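# Move wooden block from bench onto cart floor

## Task

Lift the wooden block from the bench and lay it flat on the floor of the cart, at the handle end next to the profiles. Keep the drop flap open and undo nothing already achieved. Finish with both grippers empty and clear of the cart, the robot upright and not tilted, and no part of it touching anything.

## Robot and tools

Robot: a Rainbow Robotics RB-Y1. It has a two-wheel drive base with two rear casters, a folding torso (the lower part is called the leg), a head, and two 7-joint arms, each with a parallel gripper. The base is 0.58 m wide and extends 0.10 m in front of the drive axle and 0.57 m behind it. Turning on the spot sweeps a 0.58 m radius. Each wrist has a camera case that sticks out sideways and can collide with things. The base cannot move sideways.

Frames: everything is in metres. In the base frame the origin is on the floor midway between the drive wheels, x points forward, y left and z up. left_hand and right_hand are the point between each gripper's pads, given in the base frame. The fingers point along the hand's -z axis and close along its x axis. The chest is a spine point reported in the base frame. base_odometry counts wheel rotation from where the base started. Its heading is in rad with left positive. Wheel slip shows up as false travel, and bumps can turn the robot without being counted.

move: one action per call.
- base: a single velocity command {x_m_s, turn_rad_s, for_s}. It is a speed held for a duration, not a destination. x_m_s is forward speed, 0.005 to 0.4 either sign, or 0. turn_rad_s is leftward turning, 0.02 to 1.509 either sign, or 0. for_s is 0.1 to 5 s. Omitted speeds are 0. The base ramps at 0.4 m/s² (0.5 rad/s² for turns), so it coasts for up to 1 s (3.1 s for turns) after for_s ends. Combined speeds are scaled down if |x|+0.27|turn| exceeds 0.4.
- joints: absolute targets keyed by joint name, in rad, or in m for grippers. Name only the joints you want to move. Torso: torso_squat_rad 0–1.2, torso_shift_rad -0.3–0.6, torso_pitch_rad -0.2–1.4 (positive leans forward), torso_yaw_rad -1.5–1.5 (left positive; raise both arms sideways by 0.2 rad or more first). The torso also has combined limits: squat+shift ≤ 1.52, squat−shift+pitch ≤ 1.57, shift+0.5pitch−0.4squat ≤ 0.7, shift+0.3pitch−0.5squat ≤ 0.39. Arm joint ranges follow the prompt's list. Left shoulder roll is 0 to 3.141 and right is -3.141 to 0, both lifting outward. Elbow is -2.617 to 0.01, with negative bending. The grippers are 0–0.1 m of opening. head_pan_rad is -0.523 to 0.523 and head_tilt_rad is -0.35 to 1.57, with positive tipping down.
- target: a single object {side, x, y, z, quat_wxyz} giving an absolute hand pose in the base frame. x, y and z lie between -3 and 3. It may only be combined with min_time_s. The arm swings along an arc, so break long moves into shorter steps. It reports reached (within 10 mm and 2°), short, or refused.
- min_time_s, 0.1–8: the shortest duration for arm, head and torso motions.
- contact_limits: the gripper current per side, 200–672.5 mA. It starts at 672.5 and lowers the grip force.
- cameras: head_camera, left_wrist_camera, right_wrist_camera or all. [] means no images.
- blocking: false returns in about 0.5 s while the robot keeps moving. A later move overrides only the parts it names.
A call without an action just reports state.

wait(seconds 0–10) lets time pass and reports. stop brakes all running motions, which then read stopped. zoom_image(camera, region [x0,y0,x1,y1] in pixels, up to 504×504) crops a camera's latest image. read_manual only returns licence text. finished_scene(scene) ends the scene and cannot be undone, so the goal must already hold.

Results: the move line reads done or the worst status. base_status, joint_status and the hand statuses can read moving, done, off_target (resting away from target, maybe still pushing), not_followed (an arm collision check withheld it), contact_stop (torso only), time_out, limit_stop_at_<name> (a self-collision guard or a limit), torque_fault or limit_stop_at_motor_heat. A stop you did not command cancels the rest of that reply's move, wait and finished_scene calls. lidar_m lists 12 distances, one per 30° sector, starting straight ahead and going counter-clockwise, measured 0.23 m above the floor. motor_effort shows wheel load in %. A resting value above about 30 suggests the base is pushing on something. wheel_motors_off = 1 means the wheels have cut out for 2 s after stalling. Joint torque and external torque lines indicate arm loads. Wrist force is raw and has an offset. A Motor temperatures line is included, and MOTOR HOT appears at 65 °C.

Grasping: set the opening at least 0.005 m below the block's width. Each pad then squeezes about 44–55 N. A gripper reporting off_target or done while holding is normal. Each arm can carry up to 3 kg.

Avoid these: the base does not stop when it hits furniture, and a body caught on an edge can tip the robot over. Keep heavy loads and long reaches out of the area in front of the drive wheels, and do not stop sharply after driving forward. Do not let the arms collide or press on each other, including grippers, fingers and camera cases. About 0.5 rad of outward shoulder roll keeps the hands apart. Joint contact torque at its load limit causes a 10 s torque fault. Motors at 80 °C lock for 30–60 s. Do not drop the block or release it while it is moving, and do not slam it down or shove things hard. Loose objects may sometimes get nudged. Thinking time lets the simulation keep running.

Cameras: head_camera is 896×504 and the wrist cameras are 644×364. Calibration K and T_world_to_cam map the base frame into each camera, with small errors. Wrist camera poses get worse at full arm reach.

Each tool is called after ">>>" as name(argument=value, ...), one argument or row to a line, values as JSON.

## Session

>>> move(
  joints={"head_pan_rad":0.5,"head_tilt_rad":0.6},
  cameras=["head_camera"],
)

>>> move(
  joints={"head_pan_rad":-0.5,"head_tilt_rad":0.6},
  cameras=["head_camera"],
)

>>> move(
  joints={"head_pan_rad":0,"head_tilt_rad":0.6},
  cameras=["head_camera"],
)

Scene clock: 1.00 s.
Joint torques (N m): left_arm=[-1.56 -0.76 0.68 -0.48 -0.13 -0.55 -0.13] | right_arm=[-3.64 -0.59 -0.78 -1.41 0.04 -0.56 0]
External joint torques (N m): left_arm=[-0.18 -0.9 0.67 0.08 -0.14 -0.13 -0.12] | right_arm=[-0.04 0.53 -0.73 0.22 -0.02 0.03 -0.02]
Motor temperatures (°C): left_arm=[30 28 32 36 34 33 38] | right_arm=[34 30 32 30 35 36 34]
Wrist force (N): left_arm=[-0.1 1.3 -7.8] | right_arm=[-2.6 0.9 -4.7]
Wrist torque (N m): left_arm=[-0.30 0.15 0.11] | right_arm=[-0.08 -0.10 -0.10]
Wrist force, peak (N): left_arm=[0.1 1.6 -7.9] | right_arm=[-2.9 0.8 -5.4]
move: done
base_odometry: x=+0.000 y=+0.000 heading=+0.000
lidar_m: 0.74 1.04 1.57 4.56 1.51 1.06 1.01 1.09 1.44 3.61 1.10 0.79
base_status: not commanded
joint_positions: torso_squat_rad=+0.350 torso_shift_rad=+0.000 torso_pitch_rad=+0.000 torso_yaw_rad=+0.000 left_shoulder_pitch_rad=+0.037 left_shoulder_roll_rad=+0.004 left_shoulder_yaw_rad=-0.043 left_elbow_rad=-0.196 left_forearm_roll_rad=-0.014 left_wrist_pitch_rad=+0.002 left_hand_roll_rad=+0.027 left_gripper_m=+0.099 right_shoulder_pitch_rad=-0.040 right_shoulder_roll_rad=-0.021 right_shoulder_yaw_rad=-0.018 right_elbow_rad=-0.235 right_forearm_roll_rad=+0.049 right_wrist_pitch_rad=-0.014 right_hand_roll_rad=+0.035 right_gripper_m=+0.099 head_pan_rad=+0.500 head_tilt_rad=+0.600
joint_status: all done
wheel_motors_off: 0
motor_effort: left_wheel=+0(1) right_wheel=+0(2)
chest: x=-0.2280 y=+0.0001 z=+1.2475 quat_wxyz=(+1.000, +0.000, +0.000, +0.000) (m; base frame)
left_hand: x=-0.1598 y=+0.2200 z=+0.5653 quat_wxyz=(+0.997, +0.000, -0.079, -0.009) (m; base frame)
right_hand: x=-0.0823 y=-0.2360 z=+0.5770 quat_wxyz=(+0.989, -0.016, -0.142, +0.041) (m; base frame)
pictures: head_camera
camera_calibration:
head_camera: T_world_to_cam=[[0.480762, -0.876288, -0.0314125, 0.143715], [-0.465904, -0.224934, -0.855767, 1.19443], [0.742833, 0.426055, -0.516406, 0.845605], [0, 0, 0, 1]] pos_world=[-0.140746, 0.0343292, 1.46335]

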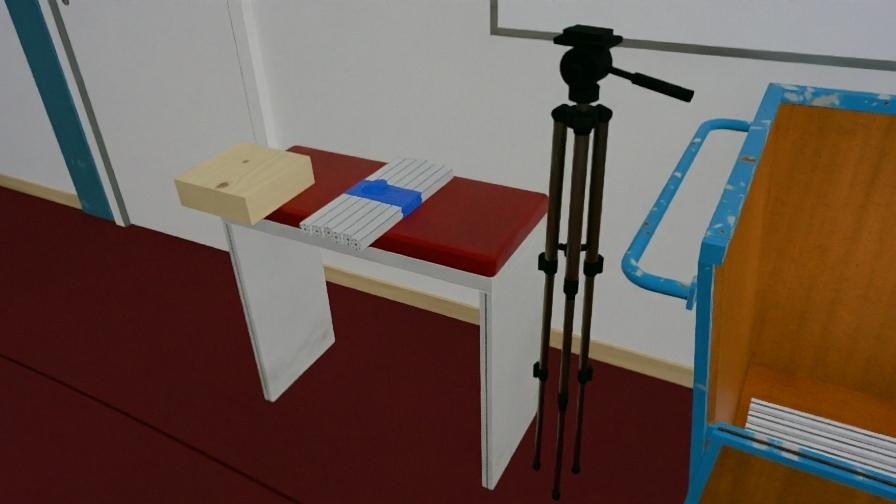

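Scene clock: 2.33 s.
Joint torques (N m): left_arm=[-1.48 -0.68 0.63 -0.47 -0.09 -0.53 0.07] | right_arm=[-3.64 -0.6 -0.55 -1.66 -0.1 -0.51 -0.14]
External joint torques (N m): left_arm=[-0.1 -0.83 0.61 0.09 -0.09 -0.1 0.08] | right_arm=[-0.05 0.52 -0.51 -0.03 -0.16 0.08 -0.15]
Motor temperatures (°C): left_arm=[30 28 32 36 34 33 38] | right_arm=[34 30 32 30 35 36 34]
Wrist force (N): left_arm=[-0.5 1.0 -7.4] | right_arm=[-2.4 1.8 -4.5]
Wrist torque (N m): left_arm=[-0.22 0.12 0.12] | right_arm=[-0.18 -0.07 -0.11]
Wrist force, peak (N): left_arm=[-0.7 1.3 -8.3] | right_arm=[-2.9 1.1 -5.5]
move: done
base_odometry: x=+0.000 y=+0.000 heading=+0.000
lidar_m: 0.74 1.03 1.57 4.56 1.51 1.08 1.01 1.08 1.44 3.62 1.09 0.78
base_status: not commanded
joint_positions: torso_squat_rad=+0.350 torso_shift_rad=+0.000 torso_pitch_rad=+0.000 torso_yaw_rad=+0.000 left_shoulder_pitch_rad=+0.037 left_shoulder_roll_rad=+0.004 left_shoulder_yaw_rad=-0.043 left_elbow_rad=-0.196 left_forearm_roll_rad=-0.014 left_wrist_pitch_rad=+0.002 left_hand_roll_rad=+0.027 left_gripper_m=+0.099 right_shoulder_pitch_rad=-0.040 right_shoulder_roll_rad=-0.021 right_shoulder_yaw_rad=-0.018 right_elbow_rad=-0.235 right_forearm_roll_rad=+0.049 right_wrist_pitch_rad=-0.014 right_hand_roll_rad=+0.035 right_gripper_m=+0.099 head_pan_rad=-0.500 head_tilt_rad=+0.600
joint_status: all done
wheel_motors_off: 0
motor_effort: left_wheel=+0(1) right_wheel=-1(2)
chest: x=-0.2280 y=+0.0001 z=+1.2475 quat_wxyz=(+1.000, +0.000, +0.000, +0.000) (m; base frame)
left_hand: x=-0.1598 y=+0.2200 z=+0.5653 quat_wxyz=(+0.997, +0.000, -0.079, -0.009) (m; base frame)
right_hand: x=-0.0823 y=-0.2360 z=+0.5770 quat_wxyz=(+0.989, -0.016, -0.142, +0.041) (m; base frame)
pictures: head_camera
camera_calibration:
head_camera: T_world_to_cam=[[-0.477517, -0.87806, -0.0314197, -0.053747], [-0.440952, 0.270428, -0.855821, 1.19955], [0.75996, -0.394815, -0.516316, 0.849156], [0, 0, 0, 1]] pos_world=[-0.142045, -0.0363253, 1.46335]

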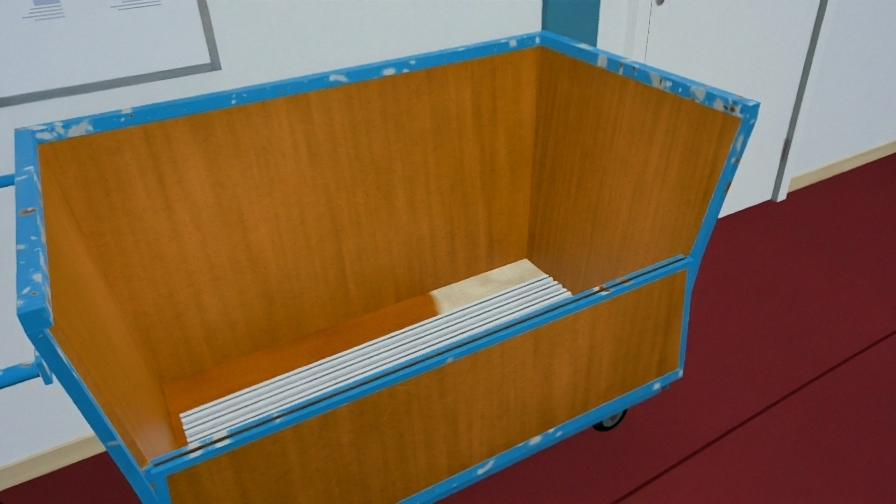

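Scene clock: 3.33 s.
Joint torques (N m): left_arm=[-1.53 -0.75 0.94 -0.51 -0.1 -0.71 -0.07] | right_arm=[-3.47 -0.67 -1.01 -1.39 -0.07 -0.58 -0.02]
External joint torques (N m): left_arm=[-0.15 -0.9 0.93 0.05 -0.11 -0.29 -0.06] | right_arm=[0.13 0.45 -0.97 0.24 -0.13 0.01 -0.03]
Motor temperatures (°C): left_arm=[30 28 32 36 34 33 38] | right_arm=[34 30 32 30 35 36 34]
Wrist force (N): left_arm=[0.3 1.8 -7.2] | right_arm=[-2.6 1.6 -4.7]
Wrist torque (N m): left_arm=[-0.37 0.20 0.09] | right_arm=[-0.17 -0.11 -0.09]
Wrist force, peak (N): left_arm=[0.3 1.8 -8.1] | right_arm=[-2.5 1.7 -5.1]
move: done
base_odometry: x=+0.000 y=+0.000 heading=+0.000
lidar_m: 0.74 1.03 1.55 4.56 1.52 1.07 1.02 1.07 1.45 3.62 1.09 0.79
base_status: not commanded
joint_positions: torso_squat_rad=+0.350 torso_shift_rad=+0.000 torso_pitch_rad=+0.000 torso_yaw_rad=+0.000 left_shoulder_pitch_rad=+0.037 left_shoulder_roll_rad=+0.004 left_shoulder_yaw_rad=-0.043 left_elbow_rad=-0.196 left_forearm_roll_rad=-0.014 left_wrist_pitch_rad=+0.002 left_hand_roll_rad=+0.027 left_gripper_m=+0.099 right_shoulder_pitch_rad=-0.040 right_shoulder_roll_rad=-0.021 right_shoulder_yaw_rad=-0.018 right_elbow_rad=-0.235 right_forearm_roll_rad=+0.049 right_wrist_pitch_rad=-0.014 right_hand_roll_rad=+0.035 right_gripper_m=+0.099 head_pan_rad=+0.000 head_tilt_rad=+0.600
joint_status: all done
wheel_motors_off: 0
motor_effort: left_wheel=+0(1) right_wheel=+0(2)
chest: x=-0.2280 y=+0.0001 z=+1.2475 quat_wxyz=(+1.000, +0.000, +0.000, +0.000) (m; base frame)
left_hand: x=-0.1598 y=+0.2200 z=+0.5653 quat_wxyz=(+0.997, +0.000, -0.079, -0.009) (m; base frame)
right_hand: x=-0.0823 y=-0.2360 z=+0.5770 quat_wxyz=(+0.989, -0.016, -0.142, +0.041) (m; base frame)
pictures: head_camera
camera_calibration:
head_camera: T_world_to_cam=[[0.00184585, -0.999504, -0.031436, 0.0450956], [-0.516616, 0.025963, -0.855823, 1.184], [0.856215, 0.0178201, -0.516312, 0.868925], [0, 0, 0, 1]] pos_world=[-0.132398, -0.00115112, 1.46335]

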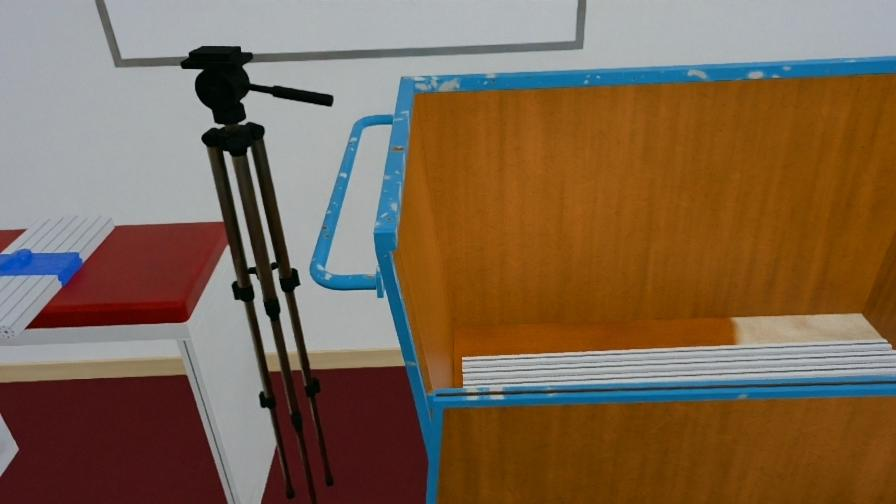

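>>> move(
  base={"x_m_s":0.25,"for_s":1.2},
  joints={"head_pan_rad":-0.25,"head_tilt_rad":0.85,"torso_pitch_rad":0.3},
  cameras=["head_camera"],
)

Scene clock: 17.53 s.
Joint torques (N m): left_arm=[6.58 -0.7 0.74 2.79 -0.07 0.04 0.08] | right_arm=[5.26 -0.67 -0.96 2 -0.08 0.02 -0.11]
External joint torques (N m): left_arm=[-0.2 -0.96 0.72 0.12 -0.07 -0.13 0.07] | right_arm=[0.71 0.29 -0.78 0.56 -0.07 0.05 -0.11]
Motor temperatures (°C): left_arm=[30 28 32 36 34 33 38] | right_arm=[34 30 32 30 35 36 34]
Wrist force (N): left_arm=[1.0 0.7 -7.5] | right_arm=[-0.6 0.9 -5.2]
Wrist torque (N m): left_arm=[-0.24 0.13 0.08] | right_arm=[-0.05 0.00 -0.07]
Wrist force, peak (N): left_arm=[0.2 1.5 -8.5] | right_arm=[-2.7 1.4 -5.3]
move: done
base_odometry: x=+0.300 y=+0.000 heading=+0.000
lidar_m: 0.44 0.76 1.41 4.35 1.95 1.39 1.32 1.39 1.86 4.67 0.66 0.46
base_status: done (sent for 1.2 of 1.2 s)
joint_positions: torso_squat_rad=+0.350 torso_shift_rad=+0.000 torso_pitch_rad=+0.300 torso_yaw_rad=+0.000 left_shoulder_pitch_rad=+0.037 left_shoulder_roll_rad=+0.004 left_shoulder_yaw_rad=-0.043 left_elbow_rad=-0.196 left_forearm_roll_rad=-0.014 left_wrist_pitch_rad=+0.002 left_hand_roll_rad=+0.027 left_gripper_m=+0.099 right_shoulder_pitch_rad=-0.040 right_shoulder_roll_rad=-0.021 right_shoulder_yaw_rad=-0.018 right_elbow_rad=-0.235 right_forearm_roll_rad=+0.049 right_wrist_pitch_rad=-0.014 right_hand_roll_rad=+0.035 right_gripper_m=+0.099 head_pan_rad=-0.250 head_tilt_rad=+0.850
joint_status: all done
wheel_motors_off: 0
motor_effort: left_wheel=+0(25) right_wheel=+0(60)
chest: x=-0.1365 y=+0.0001 z=+1.2337 quat_wxyz=(+0.989, +0.000, +0.150, +0.000) (m; base frame)
left_hand: x=-0.2729 y=+0.2200 z=+0.5618 quat_wxyz=(+0.997, -0.002, +0.071, -0.009) (m; base frame)
right_hand: x=-0.1955 y=-0.2360 z=+0.5501 quat_wxyz=(+0.999, -0.010, +0.007, +0.043) (m; base frame)
pictures: head_camera
camera_calibration:
head_camera: T_world_to_cam=[[-0.250903, -0.966949, 0.0453504, -0.0792516], [-0.860529, 0.201343, -0.467922, 0.666777], [0.443326, -0.156428, -0.882605, 1.22187], [0, 0, 0, 1]] pos_world=[0.0122116, -0.0197489, 1.39402]

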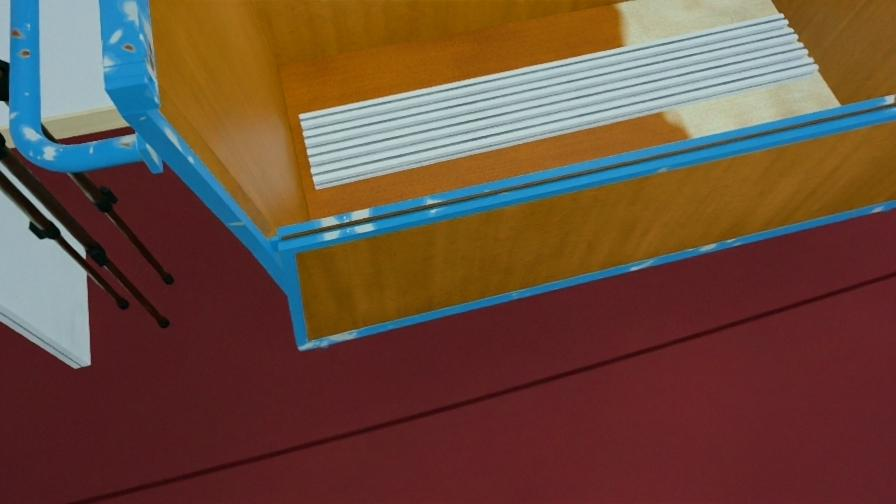

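>>> move(
  base={"x_m_s":0.2,"for_s":0.9},
  joints={"head_pan_rad":0.0,"head_tilt_rad":0.65,"torso_pitch_rad":0.6},
  cameras=["head_camera"],
)

Scene clock: 25.43 s.
Joint torques (N m): left_arm=[13.21 -0.49 0.7 5.78 -0.14 0.59 0.08] | right_arm=[12.62 -0.25 -1.03 5.17 -0.2 0.65 -0.01]
External joint torques (N m): left_arm=[-1.12 -0.82 0.66 0.14 -0.13 -0.16 0.05] | right_arm=[0.34 0.48 -0.74 0.78 -0.12 0.11 0]
Motor temperatures (°C): left_arm=[30 28 32 36 34 33 38] | right_arm=[34 30 32 30 35 36 34]
Wrist force (N): left_arm=[3.3 1.3 -7.3] | right_arm=[1.2 1.3 -5.0]
Wrist torque (N m): left_arm=[-0.26 0.31 0.06] | right_arm=[-0.12 0.13 -0.05]
Wrist force, peak (N): left_arm=[2.1 1.3 -8.5] | right_arm=[-0.6 1.4 -5.6]
move: done
base_odometry: x=+0.480 y=+0.000 heading=+0.000
lidar_m: 0.25 0.27 0.70 3.68 2.22 1.57 1.50 1.57 2.10 1.17 0.40 0.28
base_status: done (sent for 0.9 of 0.9 s)
joint_positions: torso_squat_rad=+0.350 torso_shift_rad=+0.000 torso_pitch_rad=+0.600 torso_yaw_rad=+0.000 left_shoulder_pitch_rad=+0.037 left_shoulder_roll_rad=+0.004 left_shoulder_yaw_rad=-0.043 left_elbow_rad=-0.196 left_forearm_roll_rad=-0.014 left_wrist_pitch_rad=+0.002 left_hand_roll_rad=+0.027 left_gripper_m=+0.099 right_shoulder_pitch_rad=-0.040 right_shoulder_roll_rad=-0.021 right_shoulder_yaw_rad=-0.018 right_elbow_rad=-0.235 right_forearm_roll_rad=+0.049 right_wrist_pitch_rad=-0.014 right_hand_roll_rad=+0.035 right_gripper_m=+0.099 head_pan_rad=+0.000 head_tilt_rad=+0.650
joint_status: all done
wheel_motors_off: 0
motor_effort: left_wheel=+0(27) right_wheel=+0(27)
chest: x=-0.0532 y=+0.0001 z=+1.1934 quat_wxyz=(+0.955, +0.000, +0.296, +0.000) (m; base frame)
left_hand: x=-0.3822 y=+0.2200 z=+0.5919 quat_wxyz=(+0.976, -0.003, +0.219, -0.008) (m; base frame)
right_hand: x=-0.3116 y=-0.2360 z=+0.5578 quat_wxyz=(+0.987, -0.004, +0.156, +0.044) (m; base frame)
pictures: head_camera
camera_calibration:
head_camera: T_world_to_cam=[[-0.0176879, -0.999503, -0.0260828, 0.0356106], [-0.929259, 0.0260613, -0.368509, 0.620067], [0.369006, 0.0177195, -0.929258, 1.16729], [0, 0, 0, 1]] pos_world=[0.146097, -0.00125057, 1.31414]

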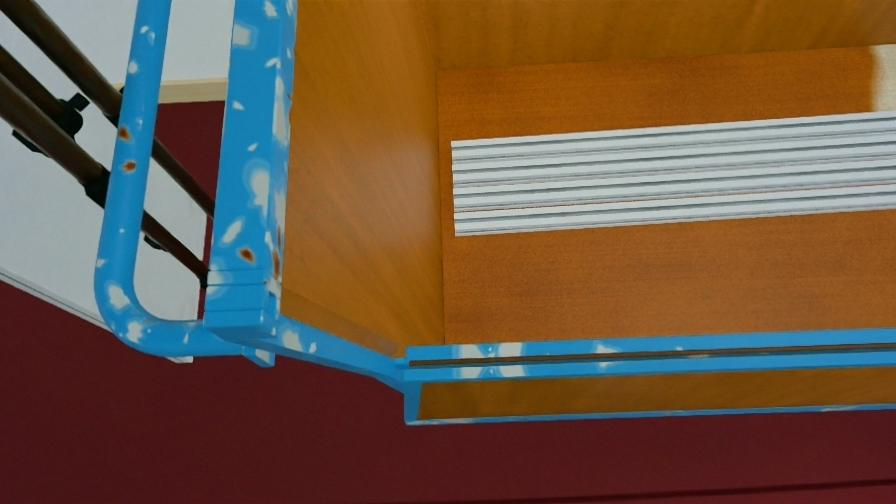

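>>> move(
  base={"x_m_s":-0.2,"for_s":1.4},
  joints={"head_pan_rad":0.0,"head_tilt_rad":0.6,"torso_pitch_rad":0.0,"torso_squat_rad":0.8},
  cameras=["head_camera"],
)

>>> move(
  base={"turn_rad_s":0.6,"for_s":2.618},
  cameras=["head_camera"],
)

>>> move(
  base={"x_m_s":0.4,"for_s":3.42},
  cameras=[],
)

>>> move(
  base={"turn_rad_s":-0.6,"for_s":2.618},
  joints={"torso_squat_rad":0.9,"head_tilt_rad":0.5},
  cameras=["head_camera"],
)

Scene clock: 47.87 s.
Joint torques (N m): left_arm=[-1.99 -0.81 0.88 -0.57 -0.01 -0.71 0.01] | right_arm=[-3.57 -0.37 -0.81 -1.26 -0.21 -0.54 -0.07]
External joint torques (N m): left_arm=[-0.62 -0.96 0.87 -0.02 -0.01 -0.29 0.02] | right_arm=[0.02 0.75 -0.77 0.37 -0.27 0.05 -0.09]
Motor temperatures (°C): left_arm=[31 28 32 36 34 33 37] | right_arm=[34 30 32 30 35 36 34]
Wrist force (N): left_arm=[-0.7 1.8 -7.8] | right_arm=[-2.5 1.5 -4.7]
Wrist torque (N m): left_arm=[-0.34 0.07 0.07] | right_arm=[-0.16 -0.07 -0.08]
Wrist force, peak (N): left_arm=[3.6 1.9 -7.9] | right_arm=[-3.0 1.4 -5.1]
move: done
base_odometry: x=+0.200 y=+0.000 heading=+0.000
lidar_m: 0.54 0.84 1.46 4.67 1.81 1.29 1.21 1.29 1.71 4.33 0.81 0.59
base_status: done (sent for 1.4 of 1.4 s)
joint_positions: torso_squat_rad=+0.800 torso_shift_rad=+0.000 torso_pitch_rad=+0.000 torso_yaw_rad=+0.000 left_shoulder_pitch_rad=+0.037 left_shoulder_roll_rad=+0.004 left_shoulder_yaw_rad=-0.043 left_elbow_rad=-0.196 left_forearm_roll_rad=-0.014 left_wrist_pitch_rad=+0.002 left_hand_roll_rad=+0.027 left_gripper_m=+0.099 right_shoulder_pitch_rad=-0.040 right_shoulder_roll_rad=-0.021 right_shoulder_yaw_rad=-0.018 right_elbow_rad=-0.235 right_forearm_roll_rad=+0.049 right_wrist_pitch_rad=-0.014 right_hand_roll_rad=+0.035 right_gripper_m=+0.099 head_pan_rad=+0.000 head_tilt_rad=+0.600
joint_status: all done
wheel_motors_off: 0
motor_effort: left_wheel=+0(25) right_wheel=+0(26)
chest: x=-0.2280 y=+0.0001 z=+1.0776 quat_wxyz=(+1.000, +0.000, +0.000, +0.000) (m; base frame)
left_hand: x=-0.1598 y=+0.2200 z=+0.3954 quat_wxyz=(+0.997, +0.000, -0.079, -0.009) (m; base frame)
right_hand: x=-0.0824 y=-0.2360 z=+0.4072 quat_wxyz=(+0.989, -0.016, -0.142, +0.041) (m; base frame)
pictures: head_camera
camera_calibration:
head_camera: T_world_to_cam=[[0.00184585, -0.999504, -0.031436, 0.0396578], [-0.516616, 0.025963, -0.855823, 1.03868], [0.856215, 0.0178201, -0.516312, 0.781257], [0, 0, 0, 1]] pos_world=[-0.132398, -0.00125112, 1.29355]

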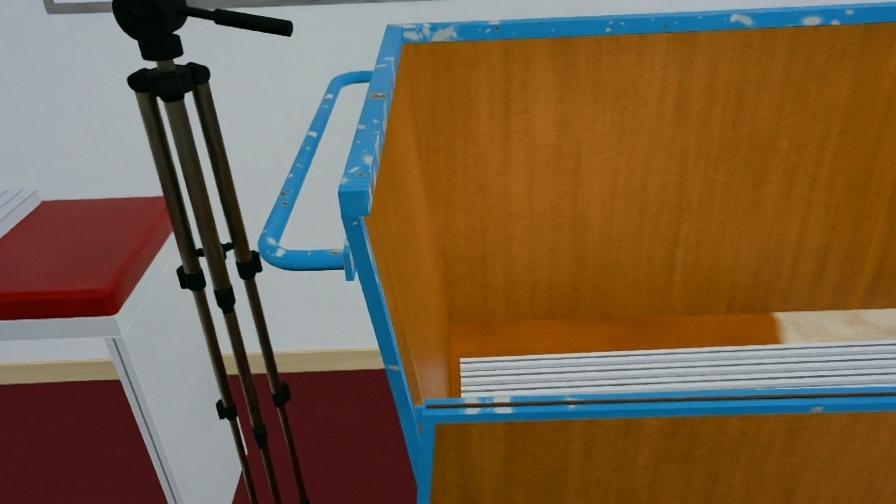

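Scene clock: 52.03 s.
Joint torques (N m): left_arm=[-1.83 -0.86 0.94 -0.56 -0.04 -0.57 -0.08] | right_arm=[-3.6 -0.36 -0.6 -1.32 -0.06 -0.55 -0.02]
External joint torques (N m): left_arm=[-0.46 -1.02 0.93 0 -0.04 -0.15 -0.07] | right_arm=[-0.01 0.75 -0.56 0.31 -0.12 0.04 -0.03]
Motor temperatures (°C): left_arm=[31 28 32 36 34 33 37] | right_arm=[34 30 32 30 35 36 34]
Wrist force (N): left_arm=[-0.7 1.4 -7.2] | right_arm=[-2.7 1.2 -4.8]
Wrist torque (N m): left_arm=[-0.31 0.07 0.07] | right_arm=[-0.12 -0.10 -0.09]
Wrist force, peak (N): left_arm=[-0.2 2.1 -8.4] | right_arm=[-3.3 1.1 -5.3]
move: done
base_odometry: x=+0.200 y=+0.000 heading=+1.579
lidar_m: 5.00 1.77 1.28 1.22 1.28 1.73 4.58 0.79 0.58 0.56 0.85 1.47
base_status: done (sent for 2.63 of 2.63 s)
joint_positions: torso_squat_rad=+0.800 torso_shift_rad=+0.000 torso_pitch_rad=+0.000 torso_yaw_rad=+0.000 left_shoulder_pitch_rad=+0.037 left_shoulder_roll_rad=+0.004 left_shoulder_yaw_rad=-0.043 left_elbow_rad=-0.196 left_forearm_roll_rad=-0.014 left_wrist_pitch_rad=+0.002 left_hand_roll_rad=+0.027 left_gripper_m=+0.099 right_shoulder_pitch_rad=-0.040 right_shoulder_roll_rad=-0.021 right_shoulder_yaw_rad=-0.018 right_elbow_rad=-0.235 right_forearm_roll_rad=+0.049 right_wrist_pitch_rad=-0.014 right_hand_roll_rad=+0.035 right_gripper_m=+0.099 head_pan_rad=+0.000 head_tilt_rad=+0.600
joint_status: not commanded
wheel_motors_off: 0
motor_effort: left_wheel=+5(47) right_wheel=+18(38)
chest: x=-0.2280 y=+0.0001 z=+1.0776 quat_wxyz=(+1.000, +0.000, +0.000, +0.000) (m; base frame)
left_hand: x=-0.1598 y=+0.2200 z=+0.3954 quat_wxyz=(+0.997, +0.000, -0.079, -0.009) (m; base frame)
right_hand: x=-0.0824 y=-0.2360 z=+0.4072 quat_wxyz=(+0.989, -0.016, -0.142, +0.041) (m; base frame)
pictures: head_camera
camera_calibration:
head_camera: T_world_to_cam=[[0.00184319, -0.999504, -0.0314327, 0.0396532], [-0.516689, 0.02596, -0.85578, 1.03861], [0.856171, 0.0178183, -0.516385, 0.781345], [0, 0, 0, 1]] pos_world=[-0.132398, -0.00125112, 1.29355]

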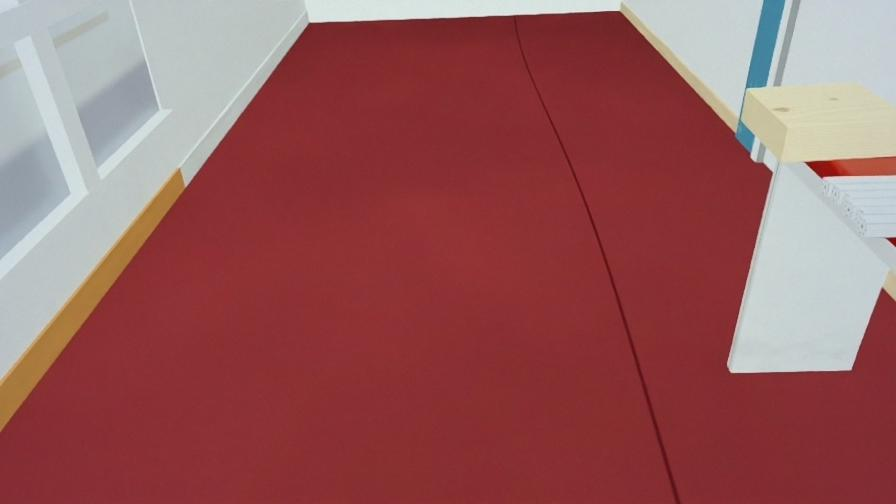

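Scene clock: 56.97 s.
Joint torques (N m): left_arm=[-1.15 -0.71 0.94 -0.57 -0.03 -0.72 0] | right_arm=[-3.36 -0.67 -0.49 -1.21 0.09 -0.51 0.02]
External joint torques (N m): left_arm=[0.23 -0.86 0.93 -0.02 -0.03 -0.29 0.01] | right_arm=[0.24 0.44 -0.44 0.42 0.03 0.08 0.01]
Motor temperatures (°C): left_arm=[31 28 32 36 34 33 37] | right_arm=[34 30 32 30 35 36 34]
Wrist force (N): left_arm=[0.0 1.6 -7.4] | right_arm=[-2.5 0.7 -4.7]
Wrist torque (N m): left_arm=[-0.35 0.12 0.12] | right_arm=[-0.03 -0.10 -0.09]
Wrist force, peak (N): left_arm=[-0.6 1.5 -8.5] | right_arm=[-3.5 1.0 -5.5]
move: done
base_odometry: x=+0.187 y=+1.373 heading=+1.581
lidar_m: 4.22 1.78 1.30 1.24 1.29 1.75 2.18 1.08 1.13 0.71 1.31 1.81
base_status: done (sent for 3.43 of 3.43 s)
joint_positions: torso_squat_rad=+0.800 torso_shift_rad=+0.000 torso_pitch_rad=+0.000 torso_yaw_rad=+0.000 left_shoulder_pitch_rad=+0.037 left_shoulder_roll_rad=+0.004 left_shoulder_yaw_rad=-0.043 left_elbow_rad=-0.196 left_forearm_roll_rad=-0.014 left_wrist_pitch_rad=+0.002 left_hand_roll_rad=+0.027 left_gripper_m=+0.099 right_shoulder_pitch_rad=-0.040 right_shoulder_roll_rad=-0.021 right_shoulder_yaw_rad=-0.018 right_elbow_rad=-0.235 right_forearm_roll_rad=+0.049 right_wrist_pitch_rad=-0.014 right_hand_roll_rad=+0.035 right_gripper_m=+0.099 head_pan_rad=+0.000 head_tilt_rad=+0.600
joint_status: not commanded
wheel_motors_off: 0
motor_effort: left_wheel=+16(46) right_wheel=-15(52)
chest: x=-0.2280 y=+0.0001 z=+1.0776 quat_wxyz=(+1.000, +0.000, +0.000, +0.000) (m; base frame)
left_hand: x=-0.1597 y=+0.2200 z=+0.3954 quat_wxyz=(+0.997, +0.000, -0.079, -0.009) (m; base frame)
right_hand: x=-0.0823 y=-0.2360 z=+0.4072 quat_wxyz=(+0.989, -0.016, -0.142, +0.041) (m; base frame)
pictures: none
No camera images: "cameras" was empty.

Scene clock: 61.17 s.
Joint torques (N m): left_arm=[-1.69 -0.69 0.85 -0.43 0.02 -0.64 -0.05] | right_arm=[-3.38 -0.51 -0.8 -1.33 -0.02 -0.59 -0.05]
External joint torques (N m): left_arm=[-0.3 -0.84 0.84 0.13 0.01 -0.22 -0.04] | right_arm=[0.22 0.61 -0.75 0.31 -0.08 0.01 -0.06]
Motor temperatures (°C): left_arm=[31 28 32 36 34 33 37] | right_arm=[34 30 32 30 35 36 34]
Wrist force (N): left_arm=[-0.5 1.0 -7.1] | right_arm=[-2.6 1.5 -5.4]
Wrist torque (N m): left_arm=[-0.22 0.08 0.07] | right_arm=[-0.14 -0.12 -0.08]
Wrist force, peak (N): left_arm=[-0.1 1.4 -8.6] | right_arm=[-2.7 1.4 -5.4]
move: done
base_odometry: x=+0.187 y=+1.373 heading=+0.001
lidar_m: 0.70 1.31 1.79 4.22 1.84 1.30 1.24 1.29 1.73 2.37 1.08 1.11
base_status: done (sent for 2.63 of 2.63 s)
joint_positions: torso_squat_rad=+0.900 torso_shift_rad=+0.000 torso_pitch_rad=+0.000 torso_yaw_rad=+0.000 left_shoulder_pitch_rad=+0.037 left_shoulder_roll_rad=+0.004 left_shoulder_yaw_rad=-0.043 left_elbow_rad=-0.196 left_forearm_roll_rad=-0.014 left_wrist_pitch_rad=+0.002 left_hand_roll_rad=+0.027 left_gripper_m=+0.099 right_shoulder_pitch_rad=-0.040 right_shoulder_roll_rad=-0.021 right_shoulder_yaw_rad=-0.018 right_elbow_rad=-0.235 right_forearm_roll_rad=+0.049 right_wrist_pitch_rad=-0.014 right_hand_roll_rad=+0.035 right_gripper_m=+0.099 head_pan_rad=+0.000 head_tilt_rad=+0.500
joint_status: all done
wheel_motors_off: 0
motor_effort: left_wheel=+22(42) right_wheel=+2(49)
chest: x=-0.2281 y=+0.0001 z=+1.0251 quat_wxyz=(+1.000, +0.000, +0.000, +0.000) (m; base frame)
left_hand: x=-0.1597 y=+0.2200 z=+0.3429 quat_wxyz=(+0.997, +0.000, -0.079, -0.009) (m; base frame)
right_hand: x=-0.0822 y=-0.2360 z=+0.3546 quat_wxyz=(+0.989, -0.016, -0.142, +0.041) (m; base frame)
pictures: head_camera
camera_calibration:
head_camera: T_world_to_cam=[[0.00497912, -0.999504, -0.0310947, 0.0382303], [-0.428498, 0.0259631, -0.90317, 1.06978], [0.903529, 0.017821, -0.428156, 0.655832], [0, 0, 0, 1]] pos_world=[-0.134354, -0.00125112, 1.24818]

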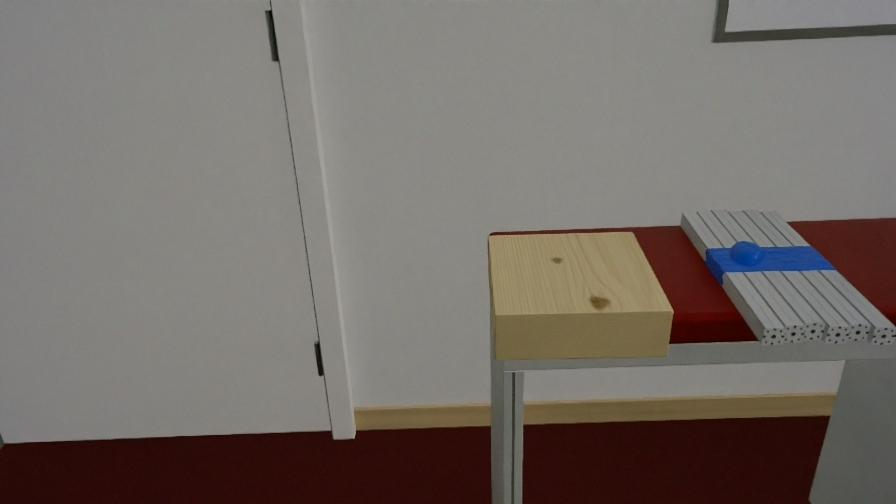

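>>> move(
  target={"side":"right","x":0.24,"y":-0.2,"z":0.6,"quat_wxyz":[0.866,0,-0.5,0]},
  cameras=[],
)

>>> move(
  target={"side":"right","x":0.24,"y":-0.16,"z":0.77,"quat_wxyz":[0.7071,0,-0.7071,0]},
  cameras=["head_camera","right_wrist_camera"],
)

>>> move(
  base={"x_m_s":0.2,"for_s":1.0},
  joints={"head_tilt_rad":0.7},
  cameras=["head_camera","right_wrist_camera"],
)

Scene clock: 67.80 s.
Joint torques (N m): left_arm=[-1.76 -0.97 0.76 -0.47 -0.1 -0.73 -0.03] | right_arm=[-9.45 0.88 0.44 -9.36 0.32 -1.63 0.11]
External joint torques (N m): left_arm=[-0.39 -1.12 0.75 0.08 -0.1 -0.3 -0.02] | right_arm=[0.97 0.84 0.44 -0.26 0.03 0.01 0.07]
Motor temperatures (°C): left_arm=[31 28 32 36 34 33 37] | right_arm=[34 30 32 30 35 36 34]
Wrist force (N): left_arm=[-0.4 0.7 -7.6] | right_arm=[-6.1 1.0 -2.0]
Wrist torque (N m): left_arm=[-0.25 0.11 0.05] | right_arm=[-0.14 -0.33 -0.11]
Wrist force, peak (N): left_arm=[-0.5 1.0 -8.7] | right_arm=[-6.1 2.1 -2.3]
move: done
base_odometry: x=+0.187 y=+1.373 heading=+0.001
lidar_m: 0.69 1.31 1.79 4.23 1.83 1.29 1.23 1.30 1.73 2.36 1.06 1.11
base_status: not commanded
joint_positions: torso_squat_rad=+0.900 torso_shift_rad=+0.000 torso_pitch_rad=+0.000 torso_yaw_rad=+0.000 left_shoulder_pitch_rad=+0.037 left_shoulder_roll_rad=+0.004 left_shoulder_yaw_rad=-0.043 left_elbow_rad=-0.196 left_forearm_roll_rad=-0.014 left_wrist_pitch_rad=+0.002 left_hand_roll_rad=+0.027 left_gripper_m=+0.099 right_shoulder_pitch_rad=-0.027 right_shoulder_roll_rad=+0.000 right_shoulder_yaw_rad=+0.054 right_elbow_rad=-1.207 right_forearm_roll_rad=+0.207 right_wrist_pitch_rad=+0.191 right_hand_roll_rad=-0.236 right_gripper_m=+0.099 head_pan_rad=+0.000 head_tilt_rad=+0.500
joint_status: all done
wheel_motors_off: 0
motor_effort: left_wheel=+21(23) right_wheel=+3(5)
chest: x=-0.2280 y=+0.0001 z=+1.0251 quat_wxyz=(+1.000, +0.000, +0.000, +0.000) (m; base frame)
left_hand: x=-0.1597 y=+0.2200 z=+0.3428 quat_wxyz=(+0.997, +0.000, -0.079, -0.009) (m; base frame)
right_hand: x=+0.2402 y=-0.2003 z=+0.6003 quat_wxyz=(+0.866, +0.006, -0.499, +0.004) (m; base frame)
right_hand_status: reached (checked arc, planned for 1.3 s): 0 mm and 0.8 deg off.
pictures: none
No camera images: "cameras" was empty.

Scene clock: 69.27 s.
Joint torques (N m): left_arm=[-1.65 -0.56 0.73 -0.45 -0.15 -0.64 0.04] | right_arm=[-7.81 2.87 0.19 -10.73 0.72 -0.78 -0.25]
External joint torques (N m): left_arm=[-0.27 -0.71 0.72 0.1 -0.15 -0.21 0.05] | right_arm=[0.49 0.84 -0.06 -0.8 0.17 0.32 -0.3]
Motor temperatures (°C): left_arm=[31 28 32 36 34 33 37] | right_arm=[34 30 32 30 35 36 34]
Wrist force (N): left_arm=[-0.4 1.2 -7.9] | right_arm=[-7.0 0.7 1.5]
Wrist torque (N m): left_arm=[-0.29 0.12 0.13] | right_arm=[-0.11 -0.37 -0.09]
Wrist force, peak (N): left_arm=[0.3 1.6 -8.3] | right_arm=[-7.6 0.5 0.7]
move: done
base_odometry: x=+0.187 y=+1.373 heading=+0.001
lidar_m: 0.70 1.32 1.77 4.23 1.83 1.30 1.24 1.29 1.74 2.37 1.07 1.09
base_status: not commanded
joint_positions: torso_squat_rad=+0.900 torso_shift_rad=+0.000 torso_pitch_rad=+0.000 torso_yaw_rad=+0.000 left_shoulder_pitch_rad=+0.037 left_shoulder_roll_rad=+0.004 left_shoulder_yaw_rad=-0.043 left_elbow_rad=-0.196 left_forearm_roll_rad=-0.014 left_wrist_pitch_rad=+0.002 left_hand_roll_rad=+0.027 left_gripper_m=+0.099 right_shoulder_pitch_rad=+0.148 right_shoulder_roll_rad=+0.000 right_shoulder_yaw_rad=+0.247 right_elbow_rad=-1.589 right_forearm_roll_rad=-0.939 right_wrist_pitch_rad=-0.227 right_hand_roll_rad=+0.959 right_gripper_m=+0.099 head_pan_rad=+0.000 head_tilt_rad=+0.500
joint_status: all done
wheel_motors_off: 0
motor_effort: left_wheel=+21(23) right_wheel=+3(6)
chest: x=-0.2280 y=+0.0001 z=+1.0251 quat_wxyz=(+1.000, +0.000, +0.000, +0.000) (m; base frame)
left_hand: x=-0.1597 y=+0.2200 z=+0.3428 quat_wxyz=(+0.997, +0.000, -0.079, -0.009) (m; base frame)
right_hand: x=+0.2400 y=-0.1601 z=+0.7697 quat_wxyz=(+0.703, +0.004, -0.711, +0.004) (m; base frame)
right_hand_status: reached (checked arc, planned for 1.1 s): 0 mm and 1.0 deg off.
pictures: head_camera, right_wrist_camera
camera_calibration:
head_camera: T_world_to_cam=[[0.00497633, -0.999504, -0.0310917, 0.0382262], [-0.428579, 0.02596, -0.903131, 1.06972], [0.903491, 0.0178195, -0.428237, 0.655928], [0, 0, 0, 1]] pos_world=[-0.134354, -0.00125113, 1.24818]
right_wrist_camera: T_world_to_cam=[[0.0390415, -0.0277667, -0.998852, 0.753796], [-0.515711, 0.855635, -0.0439428, 0.321724], [0.855872, 0.516835, 0.0190857, -0.0651233], [0, 0, 0, 1]] pos_world=[0.192225, -0.22069, 0.768311]

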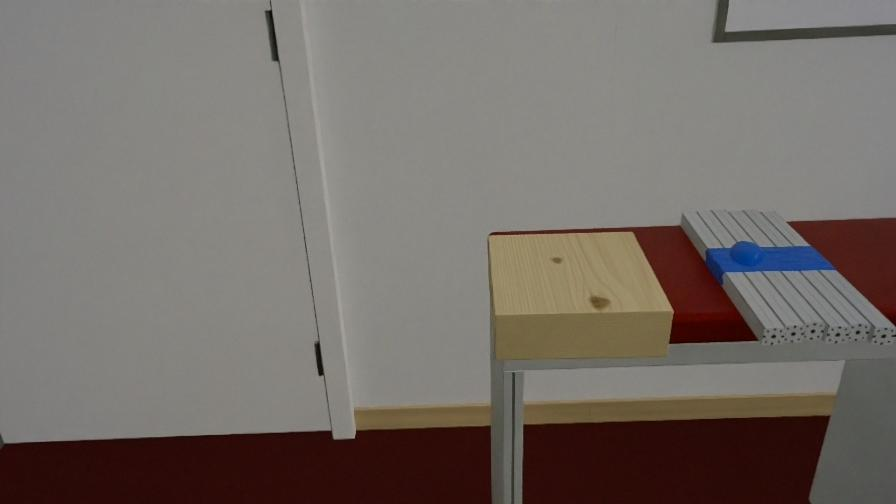

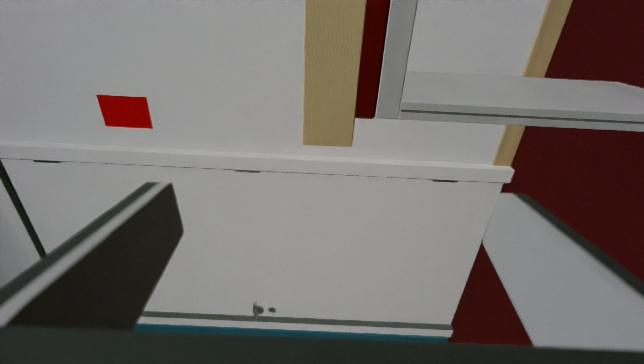

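Scene clock: 71.13 s.
Joint torques (N m): left_arm=[-1.04 -0.72 0.57 -0.5 -0.11 -0.7 -0.13] | right_arm=[-8.33 2.9 0.2 -10.68 0.77 -1.1 -0.27]
External joint torques (N m): left_arm=[0.34 -0.87 0.56 0.06 -0.12 -0.28 -0.12] | right_arm=[-0.05 0.86 -0.05 -0.75 0.22 0 -0.32]
Motor temperatures (°C): left_arm=[31 28 32 36 34 33 37] | right_arm=[34 30 32 30 35 36 34]
Wrist force (N): left_arm=[-0.3 1.2 -7.8] | right_arm=[-6.9 0.4 1.0]
Wrist torque (N m): left_arm=[-0.27 0.09 0.11] | right_arm=[-0.10 -0.39 -0.12]
Wrist force, peak (N): left_arm=[0.5 1.2 -8.4] | right_arm=[-7.8 0.6 1.6]
move: done
base_odometry: x=+0.387 y=+1.373 heading=+0.000
lidar_m: 0.50 1.12 1.53 3.91 2.15 1.51 1.44 1.50 2.00 1.53 0.94 1.09
base_status: done (sent for 1 of 1 s)
joint_positions: torso_squat_rad=+0.900 torso_shift_rad=+0.000 torso_pitch_rad=+0.000 torso_yaw_rad=+0.000 left_shoulder_pitch_rad=+0.037 left_shoulder_roll_rad=+0.004 left_shoulder_yaw_rad=-0.043 left_elbow_rad=-0.196 left_forearm_roll_rad=-0.014 left_wrist_pitch_rad=+0.002 left_hand_roll_rad=+0.027 left_gripper_m=+0.099 right_shoulder_pitch_rad=+0.148 right_shoulder_roll_rad=+0.000 right_shoulder_yaw_rad=+0.247 right_elbow_rad=-1.589 right_forearm_roll_rad=-0.939 right_wrist_pitch_rad=-0.227 right_hand_roll_rad=+0.959 right_gripper_m=+0.099 head_pan_rad=+0.000 head_tilt_rad=+0.700
joint_status: all done
wheel_motors_off: 0
motor_effort: left_wheel=-10(50) right_wheel=+11(43)
chest: x=-0.2279 y=+0.0001 z=+1.0251 quat_wxyz=(+1.000, +0.000, +0.000, +0.000) (m; base frame)
left_hand: x=-0.1597 y=+0.2200 z=+0.3428 quat_wxyz=(+0.997, +0.000, -0.079, -0.009) (m; base frame)
right_hand: x=+0.2400 y=-0.1602 z=+0.7696 quat_wxyz=(+0.703, +0.004, -0.711, +0.004) (m; base frame)
pictures: head_camera, right_wrist_camera
camera_calibration:
head_camera: T_world_to_cam=[[-0.00130483, -0.999504, -0.0314619, 0.0373873], [-0.59956, 0.0259618, -0.799908, 0.908131], [0.800329, 0.0178195, -0.599297, 0.844195], [0, 0, 0, 1]] pos_world=[-0.131105, -0.00125112, 1.23352]
right_wrist_camera: T_world_to_cam=[[0.0386783, -0.0277493, -0.998866, 0.753679], [-0.515688, 0.855659, -0.0437394, 0.32156], [0.855903, 0.516795, 0.0187854, -0.0649024], [0, 0, 0, 1]] pos_world=[0.192224, -0.22069, 0.768109]

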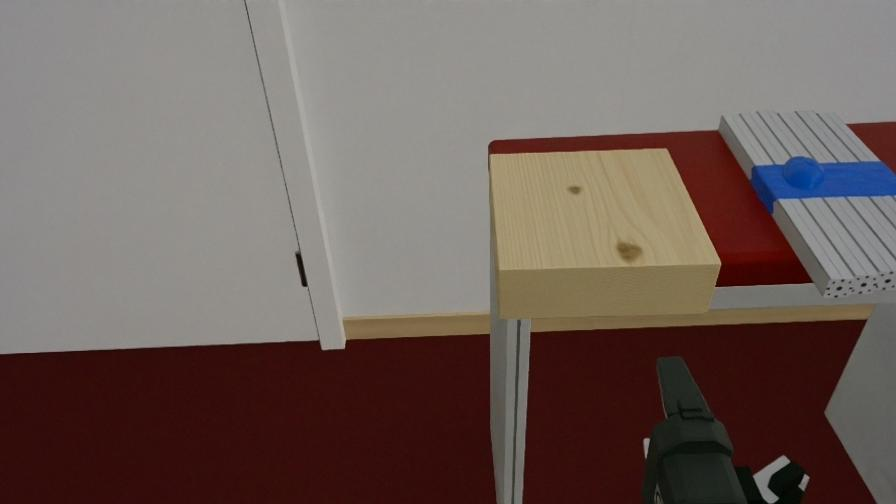

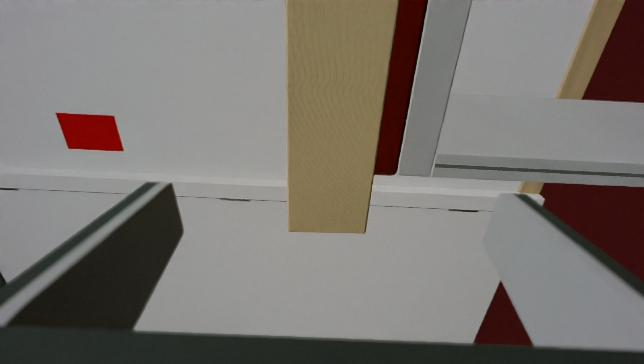

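>>> move(
  base={"x_m_s":0.1,"for_s":1.2},
  cameras=[],
)

>>> move(
  target={"side":"right","x":0.255,"y":-0.157,"z":0.764,"quat_wxyz":[0.7071,0,-0.7071,0]},
  cameras=["head_camera","right_wrist_camera"],
)

Scene clock: 92.63 s.
Joint torques (N m): left_arm=[-1.39 -0.66 0.5 -0.41 -0.12 -0.61 0.02] | right_arm=[-8.74 2.97 0.15 -10.79 0.73 -1.04 -0.19]
External joint torques (N m): left_arm=[-0.01 -0.82 0.49 0.15 -0.12 -0.19 0.03] | right_arm=[-0.45 0.93 -0.1 -0.86 0.18 0.06 -0.24]
Motor temperatures (°C): left_arm=[30 28 32 35 34 32 37] | right_arm=[34 30 32 31 35 36 34]
Wrist force (N): left_arm=[-0.8 1.2 -7.2] | right_arm=[-6.9 0.7 0.7]
Wrist torque (N m): left_arm=[-0.26 0.07 0.10] | right_arm=[-0.15 -0.38 -0.12]
Wrist force, peak (N): left_arm=[0.2 1.4 -8.6] | right_arm=[-8.1 0.7 1.2]
move: done
base_odometry: x=+0.507 y=+1.373 heading=-0.001
lidar_m: 0.39 0.99 1.35 3.49 2.31 1.64 1.56 1.63 2.17 1.29 0.88 1.07
base_status: done (sent for 1.2 of 1.2 s)
joint_positions: torso_squat_rad=+0.900 torso_shift_rad=+0.000 torso_pitch_rad=+0.000 torso_yaw_rad=+0.000 left_shoulder_pitch_rad=+0.037 left_shoulder_roll_rad=+0.004 left_shoulder_yaw_rad=-0.043 left_elbow_rad=-0.196 left_forearm_roll_rad=-0.014 left_wrist_pitch_rad=+0.002 left_hand_roll_rad=+0.027 left_gripper_m=+0.099 right_shoulder_pitch_rad=+0.148 right_shoulder_roll_rad=+0.000 right_shoulder_yaw_rad=+0.247 right_elbow_rad=-1.589 right_forearm_roll_rad=-0.939 right_wrist_pitch_rad=-0.227 right_hand_roll_rad=+0.959 right_gripper_m=+0.099 head_pan_rad=+0.000 head_tilt_rad=+0.700
joint_status: not commanded
wheel_motors_off: 0
motor_effort: left_wheel=-13(29) right_wheel=+13(36)
chest: x=-0.2280 y=+0.0001 z=+1.0251 quat_wxyz=(+1.000, +0.000, +0.000, +0.000) (m; base frame)
left_hand: x=-0.1597 y=+0.2200 z=+0.3429 quat_wxyz=(+0.997, +0.000, -0.079, -0.009) (m; base frame)
right_hand: x=+0.2400 y=-0.1602 z=+0.7696 quat_wxyz=(+0.703, +0.004, -0.711, +0.004) (m; base frame)
pictures: none
No camera images: "cameras" was empty.

Scene clock: 93.30 s.
Joint torques (N m): left_arm=[-1.43 -0.56 0.72 -0.44 0.01 -0.61 -0.14] | right_arm=[-9.96 2.91 0.31 -10.08 0.44 -1.09 -0.12]
External joint torques (N m): left_arm=[-0.05 -0.71 0.71 0.11 0 -0.19 -0.13] | right_arm=[-0.68 0.88 0.16 -0.19 -0.16 -0.09 -0.17]
Motor temperatures (°C): left_arm=[30 28 32 35 34 32 37] | right_arm=[34 30 32 31 35 36 34]
Wrist force (N): left_arm=[0.1 1.3 -7.8] | right_arm=[-7.5 0.5 1.2]
Wrist torque (N m): left_arm=[-0.32 0.15 0.11] | right_arm=[-0.10 -0.44 -0.10]
Wrist force, peak (N): left_arm=[0.1 1.6 -8.3] | right_arm=[-8.4 1.1 1.3]
move: done
base_odometry: x=+0.507 y=+1.373 heading=-0.001
lidar_m: 0.38 1.01 1.35 3.49 2.31 1.64 1.56 1.63 2.18 1.29 0.87 1.07
base_status: not commanded
joint_positions: torso_squat_rad=+0.900 torso_shift_rad=+0.000 torso_pitch_rad=+0.000 torso_yaw_rad=+0.000 left_shoulder_pitch_rad=+0.037 left_shoulder_roll_rad=+0.004 left_shoulder_yaw_rad=-0.043 left_elbow_rad=-0.196 left_forearm_roll_rad=-0.014 left_wrist_pitch_rad=+0.002 left_hand_roll_rad=+0.027 left_gripper_m=+0.099 right_shoulder_pitch_rad=+0.082 right_shoulder_roll_rad=+0.000 right_shoulder_yaw_rad=+0.248 right_elbow_rad=-1.515 right_forearm_roll_rad=-1.020 right_wrist_pitch_rad=-0.257 right_hand_roll_rad=+1.023 right_gripper_m=+0.099 head_pan_rad=+0.000 head_tilt_rad=+0.700
joint_status: all done
wheel_motors_off: 0
motor_effort: left_wheel=-13(14) right_wheel=+12(15)
chest: x=-0.2280 y=+0.0001 z=+1.0251 quat_wxyz=(+1.000, +0.000, +0.000, +0.000) (m; base frame)
left_hand: x=-0.1597 y=+0.2200 z=+0.3429 quat_wxyz=(+0.997, +0.000, -0.079, -0.009) (m; base frame)
right_hand: x=+0.2550 y=-0.1572 z=+0.7639 quat_wxyz=(+0.707, +0.000, -0.708, +0.000) (m; base frame)
right_hand_status: reached (checked arc, planned for 0.3 s): 0 mm and 0.1 deg off.
pictures: head_camera, right_wrist_camera
camera_calibration:
head_camera: T_world_to_cam=[[-0.00130483, -0.999504, -0.0314619, 0.0373873], [-0.59956, 0.0259618, -0.799908, 0.908131], [0.800329, 0.0178195, -0.599297, 0.844195], [0, 0, 0, 1]] pos_world=[-0.131105, -0.00125112, 1.23352]
right_wrist_camera: T_world_to_cam=[[0.0280137, -0.0289311, -0.999189, 0.750274], [-0.507574, 0.860718, -0.0391523, 0.321705], [0.861153, 0.508259, 0.00942722, -0.0746776], [0, 0, 0, 1]] pos_world=[0.20658, -0.217236, 0.762965]

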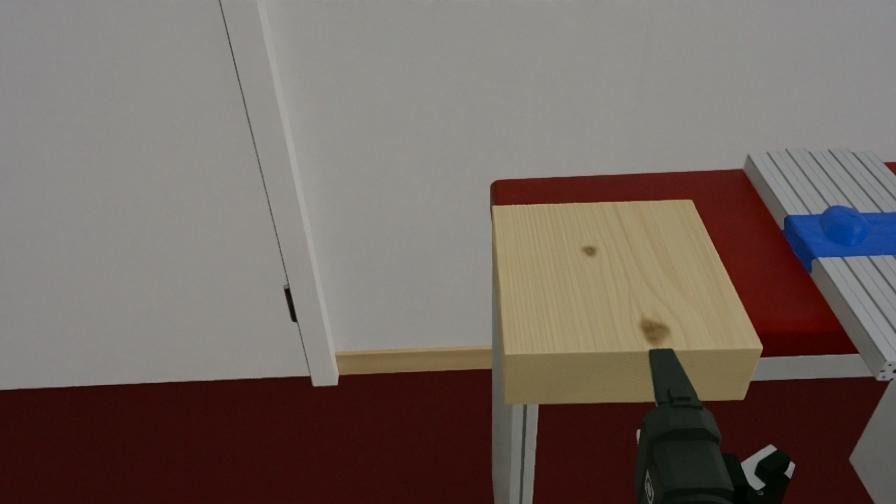

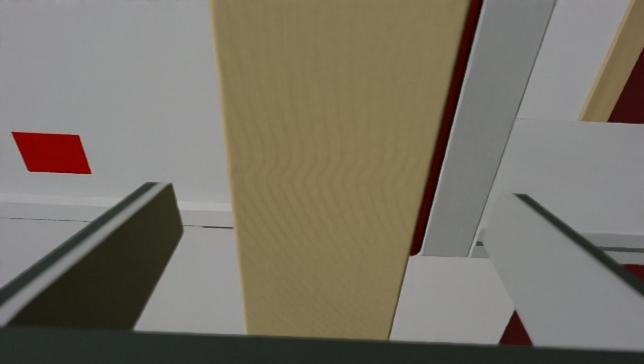

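>>> move(
  target={"side":"right","x":0.32,"y":-0.155,"z":0.768,"quat_wxyz":[0.7071,0,-0.7071,0]},
  cameras=["head_camera","right_wrist_camera"],
  min_time_s=1.5,
)

Scene clock: 99.73 s.
Joint torques (N m): left_arm=[-1.31 -0.65 0.75 -0.52 -0.02 -0.63 0.01] | right_arm=[-15.25 -0.28 -2.14 -9.99 0.36 -1.13 -0.24]
External joint torques (N m): left_arm=[0.07 -0.8 0.74 0.04 -0.03 -0.2 0.02] | right_arm=[-1.84 -1.11 -1.7 -0.19 -0.3 -0.11 -0.29]
Motor temperatures (°C): left_arm=[30 28 32 35 34 32 37] | right_arm=[34 30 32 31 35 36 34]
Wrist force (N): left_arm=[-0.2 1.0 -7.6] | right_arm=[-7.2 0.7 0.9]
Wrist torque (N m): left_arm=[-0.25 0.10 0.07] | right_arm=[-0.10 -0.42 -0.10]
Wrist force, peak (N): left_arm=[-0.1 1.4 -8.6] | right_arm=[-8.1 0.9 0.8]
move: done
base_odometry: x=+0.507 y=+1.373 heading=-0.001
lidar_m: 0.38 1.00 1.36 3.50 2.31 1.64 1.55 1.63 2.18 1.29 0.87 1.06
base_status: not commanded
joint_positions: torso_squat_rad=+0.900 torso_shift_rad=+0.000 torso_pitch_rad=+0.000 torso_yaw_rad=+0.000 left_shoulder_pitch_rad=+0.037 left_shoulder_roll_rad=+0.004 left_shoulder_yaw_rad=-0.043 left_elbow_rad=-0.196 left_forearm_roll_rad=-0.014 left_wrist_pitch_rad=+0.002 left_hand_roll_rad=+0.027 left_gripper_m=+0.099 right_shoulder_pitch_rad=-0.180 right_shoulder_roll_rad=-0.015 right_shoulder_yaw_rad=+0.202 right_elbow_rad=-1.255 right_forearm_roll_rad=-1.090 right_wrist_pitch_rad=-0.291 right_hand_roll_rad=+1.016 right_gripper_m=+0.099 head_pan_rad=+0.000 head_tilt_rad=+0.700
joint_status: all done
wheel_motors_off: 0
motor_effort: left_wheel=-11(13) right_wheel=+13(13)
chest: x=-0.2280 y=+0.0001 z=+1.0251 quat_wxyz=(+1.000, +0.000, +0.000, +0.000) (m; base frame)
left_hand: x=-0.1597 y=+0.2200 z=+0.3429 quat_wxyz=(+0.997, +0.000, -0.079, -0.009) (m; base frame)
right_hand: x=+0.3198 y=-0.1549 z=+0.7680 quat_wxyz=(+0.708, +0.000, -0.706, +0.000) (m; base frame)
right_hand_status: reached (checked arc, planned for 1.5 s): 0 mm and 0.1 deg off.
pictures: head_camera, right_wrist_camera
camera_calibration:
head_camera: T_world_to_cam=[[-0.00130483, -0.999504, -0.0314619, 0.0373873], [-0.59956, 0.0259618, -0.799908, 0.908131], [0.800329, 0.0178195, -0.599297, 0.844195], [0, 0, 0, 1]] pos_world=[-0.131105, -0.00125112, 1.23352]
right_wrist_camera: T_world_to_cam=[[0.0245457, -0.0292129, -0.999272, 0.753758], [-0.506678, 0.861314, -0.0376257, 0.35136], [0.861786, 0.507232, 0.00634007, -0.129664], [0, 0, 0, 1]] pos_world=[0.271268, -0.214842, 0.767251]

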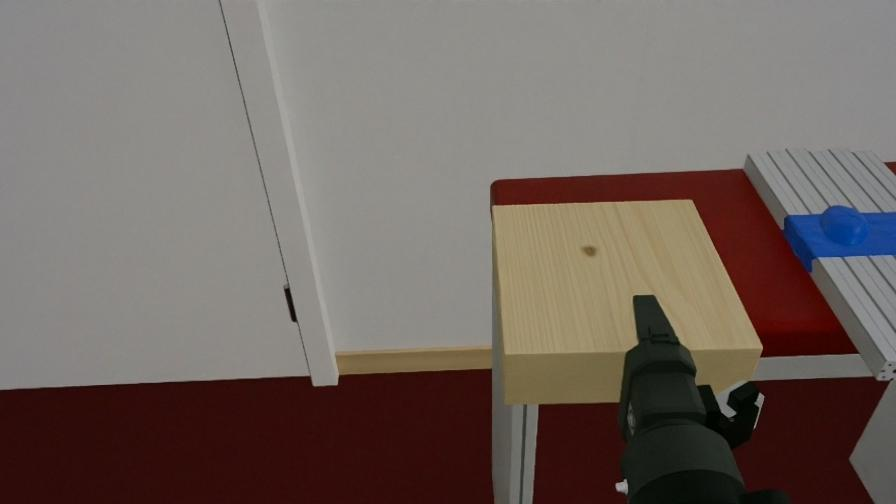

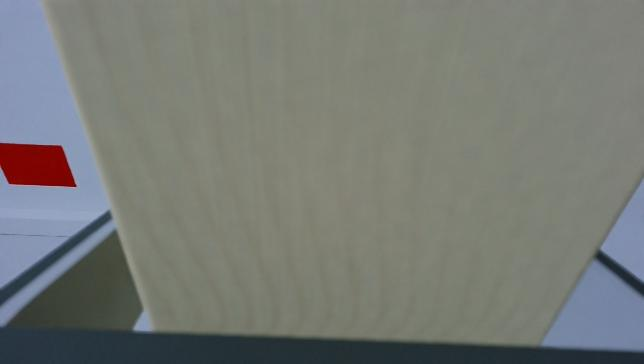

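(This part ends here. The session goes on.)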